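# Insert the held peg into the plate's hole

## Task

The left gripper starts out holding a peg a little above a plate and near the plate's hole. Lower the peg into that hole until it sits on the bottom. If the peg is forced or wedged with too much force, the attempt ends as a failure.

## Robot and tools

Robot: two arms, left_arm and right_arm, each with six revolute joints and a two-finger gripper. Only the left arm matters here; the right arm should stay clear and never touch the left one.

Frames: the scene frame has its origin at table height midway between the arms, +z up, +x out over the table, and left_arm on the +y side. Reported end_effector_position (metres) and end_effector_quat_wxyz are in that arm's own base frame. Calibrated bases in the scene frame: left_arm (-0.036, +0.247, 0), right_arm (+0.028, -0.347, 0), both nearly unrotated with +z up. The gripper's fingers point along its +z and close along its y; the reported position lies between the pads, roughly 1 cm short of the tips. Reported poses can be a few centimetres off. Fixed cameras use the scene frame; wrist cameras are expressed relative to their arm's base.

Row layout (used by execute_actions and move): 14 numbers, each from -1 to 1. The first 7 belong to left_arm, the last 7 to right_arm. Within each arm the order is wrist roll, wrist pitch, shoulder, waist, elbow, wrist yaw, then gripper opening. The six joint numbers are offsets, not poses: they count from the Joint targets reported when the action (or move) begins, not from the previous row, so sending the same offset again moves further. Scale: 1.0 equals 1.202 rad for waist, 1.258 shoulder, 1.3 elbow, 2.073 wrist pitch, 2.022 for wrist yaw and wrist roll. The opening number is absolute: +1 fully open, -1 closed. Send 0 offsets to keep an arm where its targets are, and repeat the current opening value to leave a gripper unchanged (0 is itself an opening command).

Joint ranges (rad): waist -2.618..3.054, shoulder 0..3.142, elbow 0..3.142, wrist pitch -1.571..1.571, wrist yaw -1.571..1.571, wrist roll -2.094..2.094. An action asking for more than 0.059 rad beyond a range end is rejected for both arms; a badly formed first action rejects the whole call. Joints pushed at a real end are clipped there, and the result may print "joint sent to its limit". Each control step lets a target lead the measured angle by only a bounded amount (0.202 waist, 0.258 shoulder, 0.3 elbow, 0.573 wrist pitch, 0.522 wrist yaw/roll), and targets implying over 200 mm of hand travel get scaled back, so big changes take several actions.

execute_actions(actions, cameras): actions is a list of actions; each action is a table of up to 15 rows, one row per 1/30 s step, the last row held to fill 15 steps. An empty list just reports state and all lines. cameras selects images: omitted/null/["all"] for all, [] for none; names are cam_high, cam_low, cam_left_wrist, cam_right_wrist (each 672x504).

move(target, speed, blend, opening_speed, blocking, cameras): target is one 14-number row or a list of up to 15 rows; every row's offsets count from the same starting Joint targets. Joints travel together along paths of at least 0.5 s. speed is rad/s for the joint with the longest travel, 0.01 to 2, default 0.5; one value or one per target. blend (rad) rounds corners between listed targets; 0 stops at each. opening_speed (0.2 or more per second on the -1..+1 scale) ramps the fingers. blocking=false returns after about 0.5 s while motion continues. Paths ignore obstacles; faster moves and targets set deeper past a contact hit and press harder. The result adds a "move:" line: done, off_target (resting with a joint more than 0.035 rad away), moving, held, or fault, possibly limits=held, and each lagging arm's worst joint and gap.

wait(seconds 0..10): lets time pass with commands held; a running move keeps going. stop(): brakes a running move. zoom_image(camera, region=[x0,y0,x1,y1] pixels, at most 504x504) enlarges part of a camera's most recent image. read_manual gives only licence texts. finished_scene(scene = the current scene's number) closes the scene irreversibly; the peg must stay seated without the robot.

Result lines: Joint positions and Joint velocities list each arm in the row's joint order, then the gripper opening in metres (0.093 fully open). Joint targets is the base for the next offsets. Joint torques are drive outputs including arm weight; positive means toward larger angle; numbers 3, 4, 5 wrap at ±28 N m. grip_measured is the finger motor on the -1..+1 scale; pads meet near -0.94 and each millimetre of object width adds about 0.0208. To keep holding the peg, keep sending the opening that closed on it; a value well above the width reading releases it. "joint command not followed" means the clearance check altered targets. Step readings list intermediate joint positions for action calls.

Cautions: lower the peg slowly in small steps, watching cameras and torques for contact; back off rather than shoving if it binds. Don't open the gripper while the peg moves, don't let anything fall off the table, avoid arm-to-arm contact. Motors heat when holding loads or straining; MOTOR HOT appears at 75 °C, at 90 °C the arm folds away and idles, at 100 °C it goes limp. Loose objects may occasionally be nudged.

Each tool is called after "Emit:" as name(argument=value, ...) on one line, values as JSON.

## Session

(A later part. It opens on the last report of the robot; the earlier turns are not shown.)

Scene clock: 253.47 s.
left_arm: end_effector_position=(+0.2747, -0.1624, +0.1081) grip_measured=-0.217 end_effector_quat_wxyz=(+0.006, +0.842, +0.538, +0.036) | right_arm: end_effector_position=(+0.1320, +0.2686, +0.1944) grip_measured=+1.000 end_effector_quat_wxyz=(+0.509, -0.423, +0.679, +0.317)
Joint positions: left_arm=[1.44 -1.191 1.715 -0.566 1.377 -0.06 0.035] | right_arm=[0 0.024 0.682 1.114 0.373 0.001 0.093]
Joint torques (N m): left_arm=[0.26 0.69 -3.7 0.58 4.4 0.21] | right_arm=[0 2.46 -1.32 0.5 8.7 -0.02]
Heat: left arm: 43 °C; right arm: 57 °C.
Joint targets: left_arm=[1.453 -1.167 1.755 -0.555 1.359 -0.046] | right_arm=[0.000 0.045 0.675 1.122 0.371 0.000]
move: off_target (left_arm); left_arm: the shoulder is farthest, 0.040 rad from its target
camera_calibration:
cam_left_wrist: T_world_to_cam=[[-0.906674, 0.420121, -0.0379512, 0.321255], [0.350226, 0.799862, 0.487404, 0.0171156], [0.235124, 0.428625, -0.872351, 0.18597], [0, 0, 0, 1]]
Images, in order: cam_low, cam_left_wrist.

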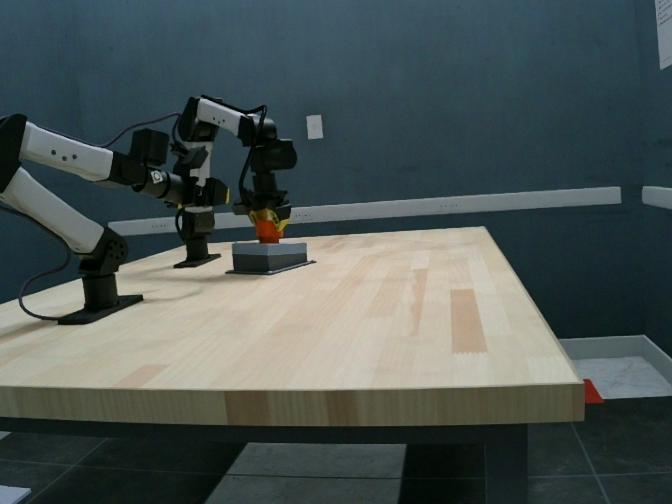

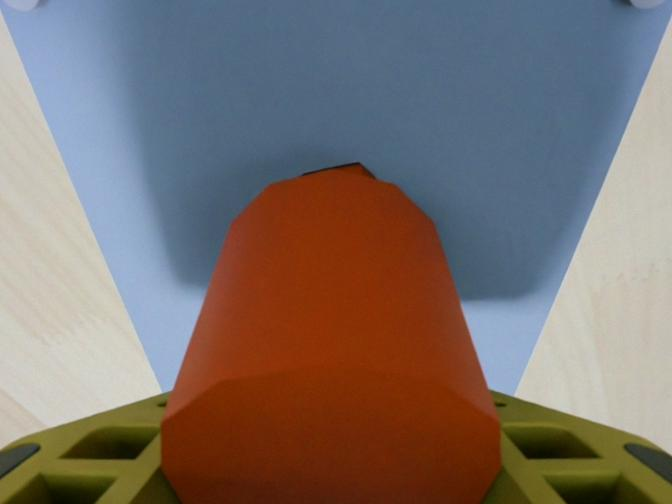

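Emit:
move(target=[0,0,-0.016,-0.004,0.017,0,-0.921165,0,0,0,0,0,0,1], speed=0.05, cameras=[])

Emit:
move(target=[0,0,0,0,0,0,0.0,0,0,0,0,0,0,1], opening_speed=0.4)

Emit:
zoom_image(camera="cam_low", region=[240, 210, 300, 270])

Emit:
zoom_image(camera="cam_right_wrist", region=[300, 240, 366, 306])

Scene clock: 260.13 s.
left_arm: end_effector_position=(+0.2749, -0.1626, +0.1085) grip_measured=-0.217 end_effector_quat_wxyz=(+0.006, +0.843, +0.537, +0.036) | right_arm: end_effector_position=(+0.1320, +0.2686, +0.1944) grip_measured=+1.000 end_effector_quat_wxyz=(+0.509, -0.423, +0.679, +0.317)
Joint positions: left_arm=[1.442 -1.192 1.715 -0.566 1.378 -0.06 0.035] | right_arm=[0 0.024 0.682 1.114 0.373 0.001 0.093]
Joint torques (N m): left_arm=[0.3 0.71 -5.29 -0.2 6.2 0.21] | right_arm=[0 2.45 -1.2 0.39 8.54 -0.01]
Motor temperatures (°C): left_arm=[29 33 42 28 42 31 35] | right_arm=[28 57 33 29 51 32 31]
Joint targets: left_arm=[1.453 -1.167 1.735 -0.560 1.381 -0.046] | right_arm=[0.000 0.045 0.675 1.122 0.371 0.000]
move: done

Scene clock: 262.70 s.
left_arm: end_effector_position=(+0.2754, -0.1637, +0.1079) grip_measured=-0.002 end_effector_quat_wxyz=(+0.008, +0.843, +0.536, +0.034) | right_arm: end_effector_position=(+0.1320, +0.2686, +0.1944) grip_measured=+1.000 end_effector_quat_wxyz=(+0.509, -0.423, +0.679, +0.317)
Joint positions: left_arm=[1.444 -1.188 1.718 -0.566 1.379 -0.056 0.045] | right_arm=[0 0.024 0.682 1.114 0.373 0.001 0.093]
Joint torques (N m): left_arm=[0.26 0.71 -5.64 -0.17 6.04 0.18] | right_arm=[-0.07 2.43 -1.22 0.29 8.7 -0.02]
Joint targets: left_arm=[1.453 -1.167 1.735 -0.560 1.382 -0.046] | right_arm=[0.000 0.045 0.675 1.122 0.371 0.000]
move: done
camera_calibration:
cam_left_wrist: T_world_to_cam=[[-0.904999, 0.423547, -0.0398077, 0.322769], [0.35357, 0.8009, 0.483267, 0.0177579], [0.236568, 0.423282, -0.874567, 0.185166], [0, 0, 0, 1]]
cam_right_wrist: T_world_to_cam=[[0.900247, -0.434929, -0.0198065, 0.000624025], [-0.297839, -0.582029, -0.75666, 0.380982], [0.317565, 0.68708, -0.653509, -0.02315], [0, 0, 0, 1]]

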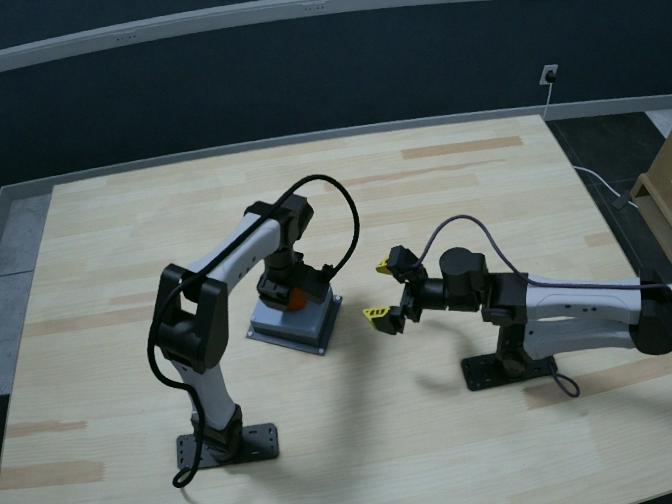

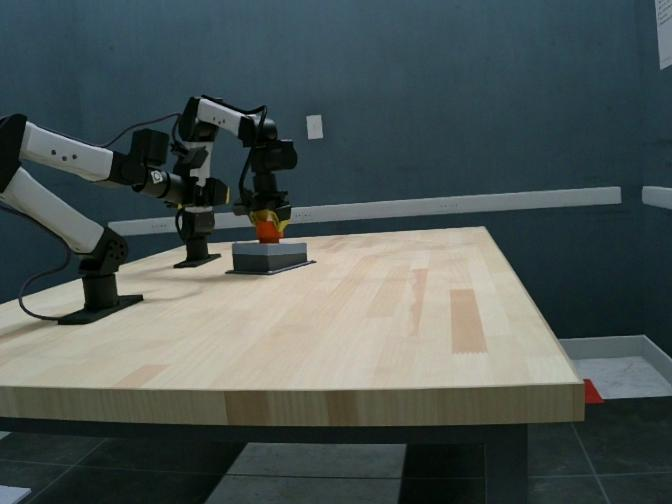

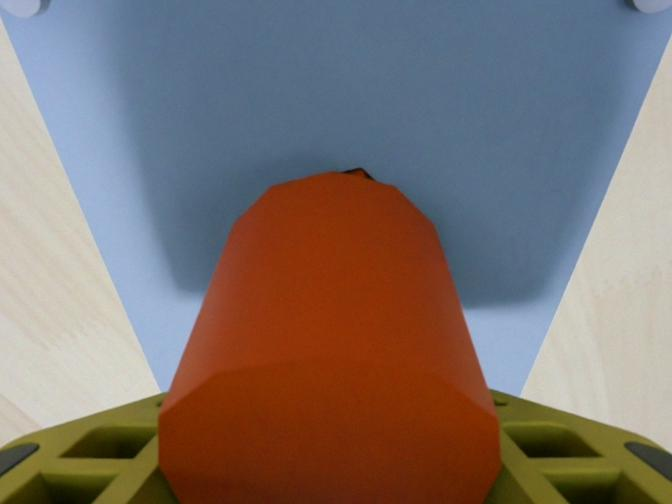

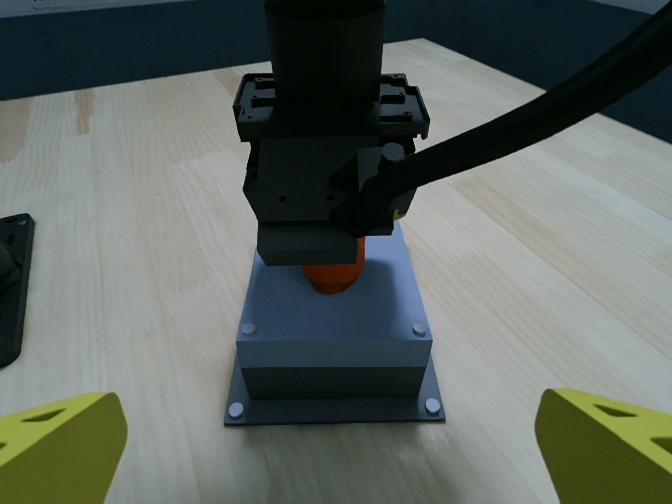

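Scaled by 8.400 from the camera's 672x504 image, which has a finer 960x720 frame.

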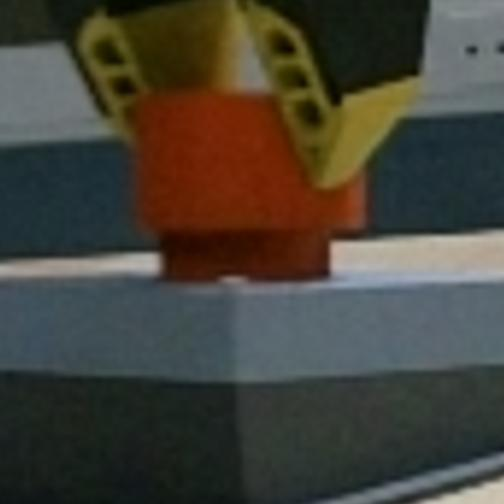

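Scaled by 7.636 from the camera's 672x504 image, which has a finer 960x720 frame.

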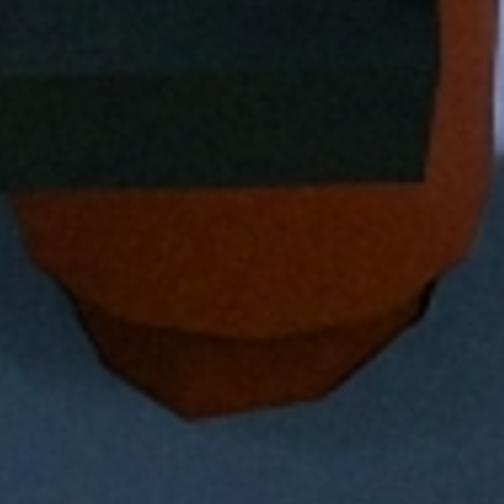

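Emit:
move(target=[0,0,0,0,0,0,0.5,0,0,0,0,0,0,1], opening_speed=0.6)

Emit:
zoom_image(camera="cam_low", region=[240, 210, 300, 270])

Emit:
zoom_image(camera="cam_right_wrist", region=[300, 240, 366, 306])

Scene clock: 266.10 s.
left_arm: end_effector_position=(+0.2761, -0.1642, +0.1067) grip_measured=+0.498 end_effector_quat_wxyz=(+0.008, +0.843, +0.536, +0.034) | right_arm: end_effector_position=(+0.1320, +0.2686, +0.1944) grip_measured=+1.000 end_effector_quat_wxyz=(+0.509, -0.423, +0.679, +0.317)
Joint positions: left_arm=[1.445 -1.185 1.722 -0.566 1.379 -0.056 0.069] | right_arm=[0 0.024 0.682 1.114 0.373 0.001 0.093]
Joint torques (N m): left_arm=[0.28 0.66 -6.08 -0.01 6.19 0.17] | right_arm=[0.06 2.48 -1.28 0.28 8.76 -0.03]
Joint targets: left_arm=[1.453 -1.167 1.735 -0.560 1.382 -0.046] | right_arm=[0.000 0.045 0.675 1.122 0.371 0.000]
move: done
camera_calibration:
cam_left_wrist: T_world_to_cam=[[-0.90469, 0.424246, -0.0393918, 0.323594], [0.354344, 0.800507, 0.483351, 0.0181784], [0.236593, 0.423325, -0.87454, 0.184119], [0, 0, 0, 1]]
cam_right_wrist: T_world_to_cam=[[0.900247, -0.434929, -0.0198065, 0.000624025], [-0.297839, -0.582029, -0.75666, 0.380982], [0.317565, 0.68708, -0.653509, -0.02315], [0, 0, 0, 1]]

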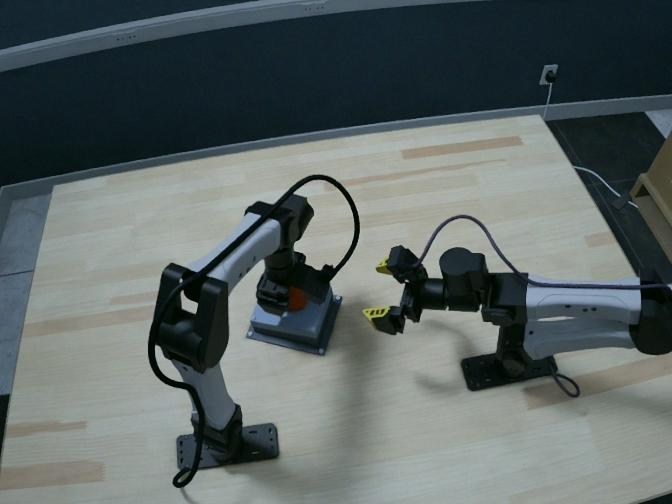

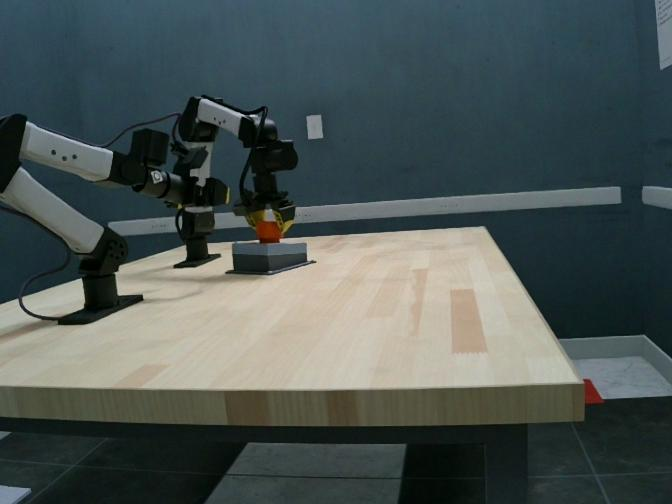

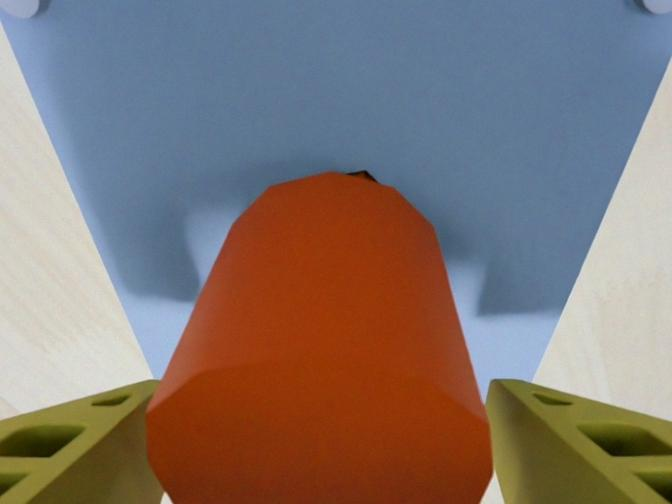

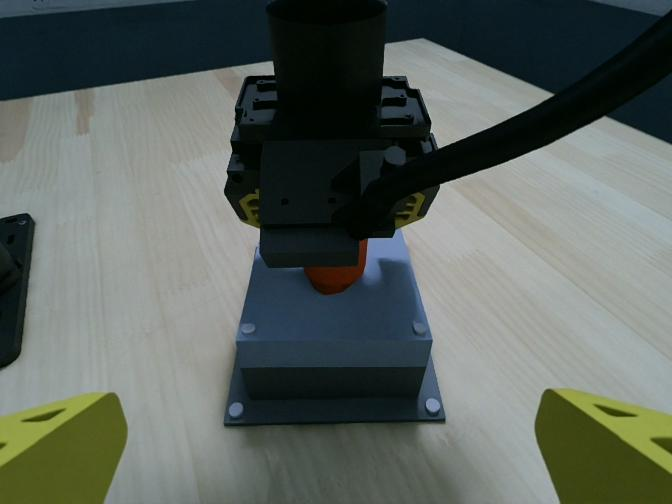

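Scaled by 8.400 from the camera's 672x504 image, which has a finer 960x720 frame.

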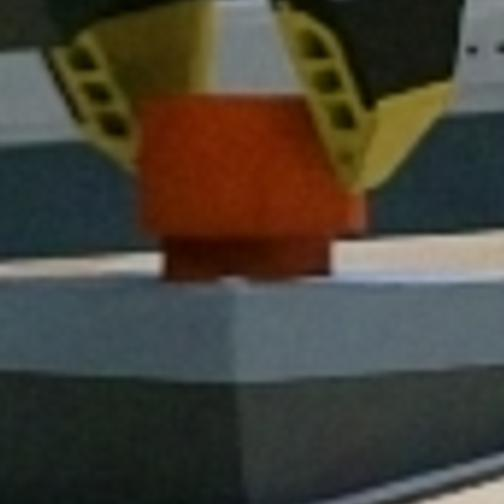

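Scaled by 7.636 from the camera's 672x504 image, which has a finer 960x720 frame.

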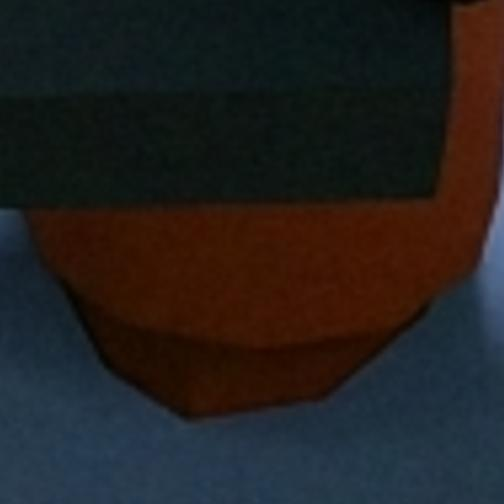

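Emit:
move(target=[0,-0.125,0,0,0.2,0,0.5,0,0,0,0,0,0,1], speed=0.25)

Emit:
zoom_image(camera="cam_right_wrist", region=[280, 200, 400, 310])

Emit:
zoom_image(camera="cam_low", region=[225, 195, 315, 285])

Scene clock: 270.17 s.
left_arm: end_effector_position=(+0.2777, -0.1652, +0.1664) grip_measured=+0.498 end_effector_quat_wxyz=(+0.013, +0.843, +0.536, +0.037) | right_arm: end_effector_position=(+0.1320, +0.2686, +0.1944) grip_measured=+1.000 end_effector_quat_wxyz=(+0.509, -0.423, +0.679, +0.317)
Joint positions: left_arm=[1.445 -1.41 1.722 -0.566 1.616 -0.056 0.069] | right_arm=[0 0.024 0.682 1.114 0.373 0.001 0.093]
Joint torques (N m): left_arm=[0.26 0.26 -6.04 -0.03 7.97 0.15] | right_arm=[0.04 2.45 -1.2 0.35 8.64 0.02]
Joint targets: left_arm=[1.453 -1.426 1.735 -0.560 1.641 -0.046] | right_arm=[0.000 0.045 0.675 1.122 0.371 0.000]
move: done
camera_calibration:
cam_left_wrist: T_world_to_cam=[[-0.904255, 0.423969, -0.050732, 0.329485], [0.349681, 0.803467, 0.481833, -0.00842399], [0.245044, 0.41796, -0.874793, 0.233226], [0, 0, 0, 1]]
cam_right_wrist: T_world_to_cam=[[0.900247, -0.434929, -0.0198065, 0.000624025], [-0.297839, -0.582029, -0.75666, 0.380982], [0.317565, 0.68708, -0.653509, -0.02315], [0, 0, 0, 1]]

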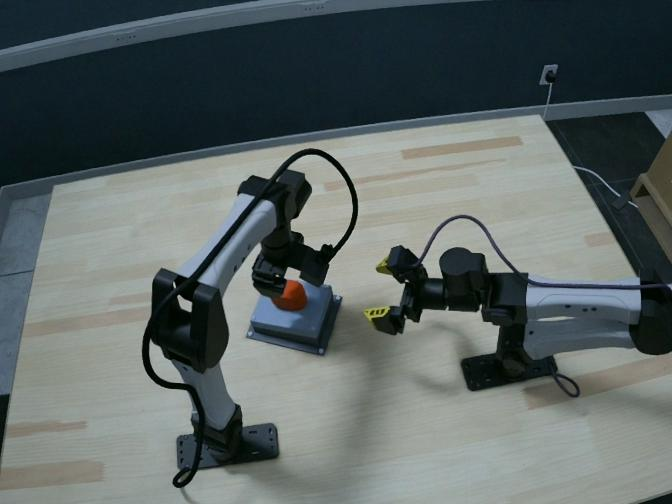

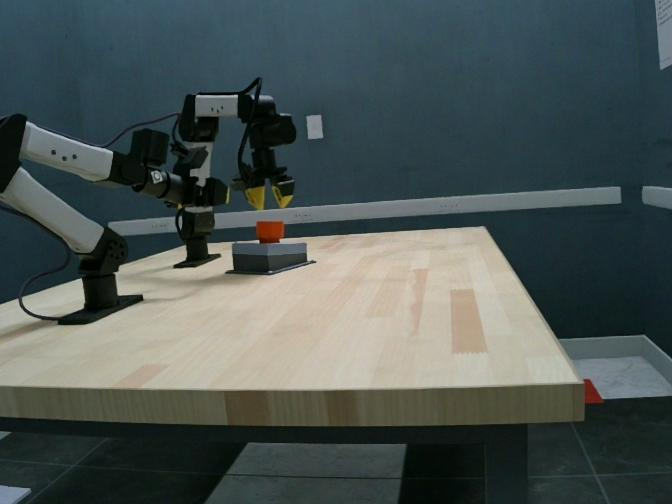

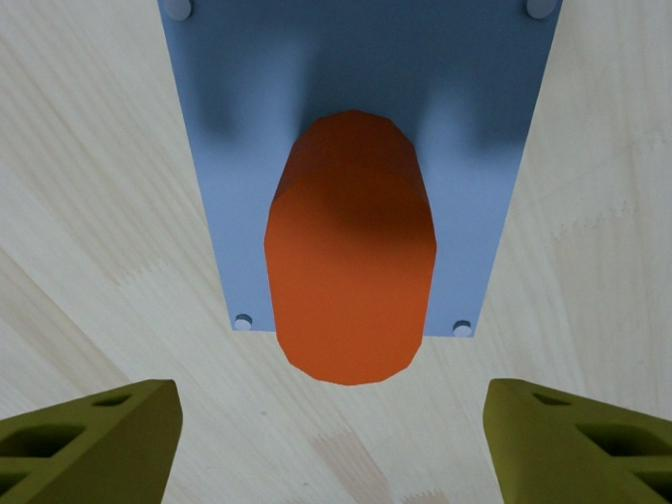

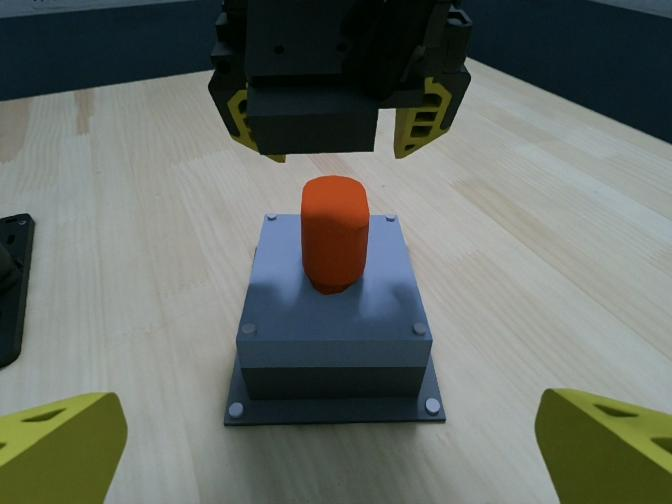

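Scaled by 4.200 from the camera's 672x504 image, which has a finer 960x720 frame.

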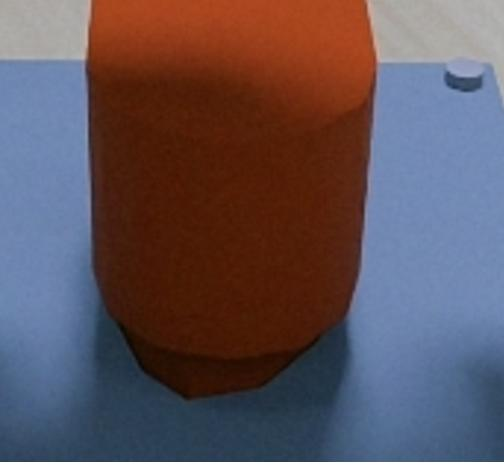

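Scaled by 5.600 from the camera's 672x504 image, which has a finer 960x720 frame.

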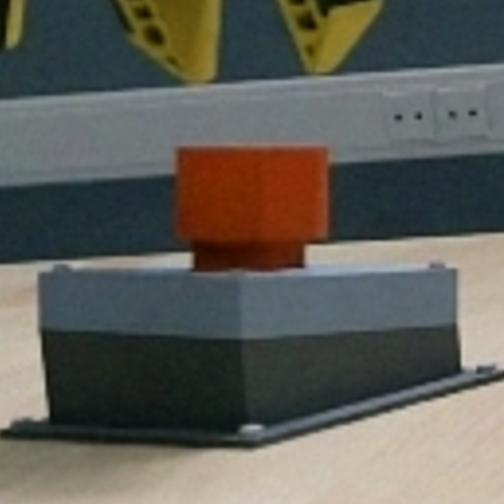

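Emit:
finished_scene(scene=1)

The scene is finished: the task was done.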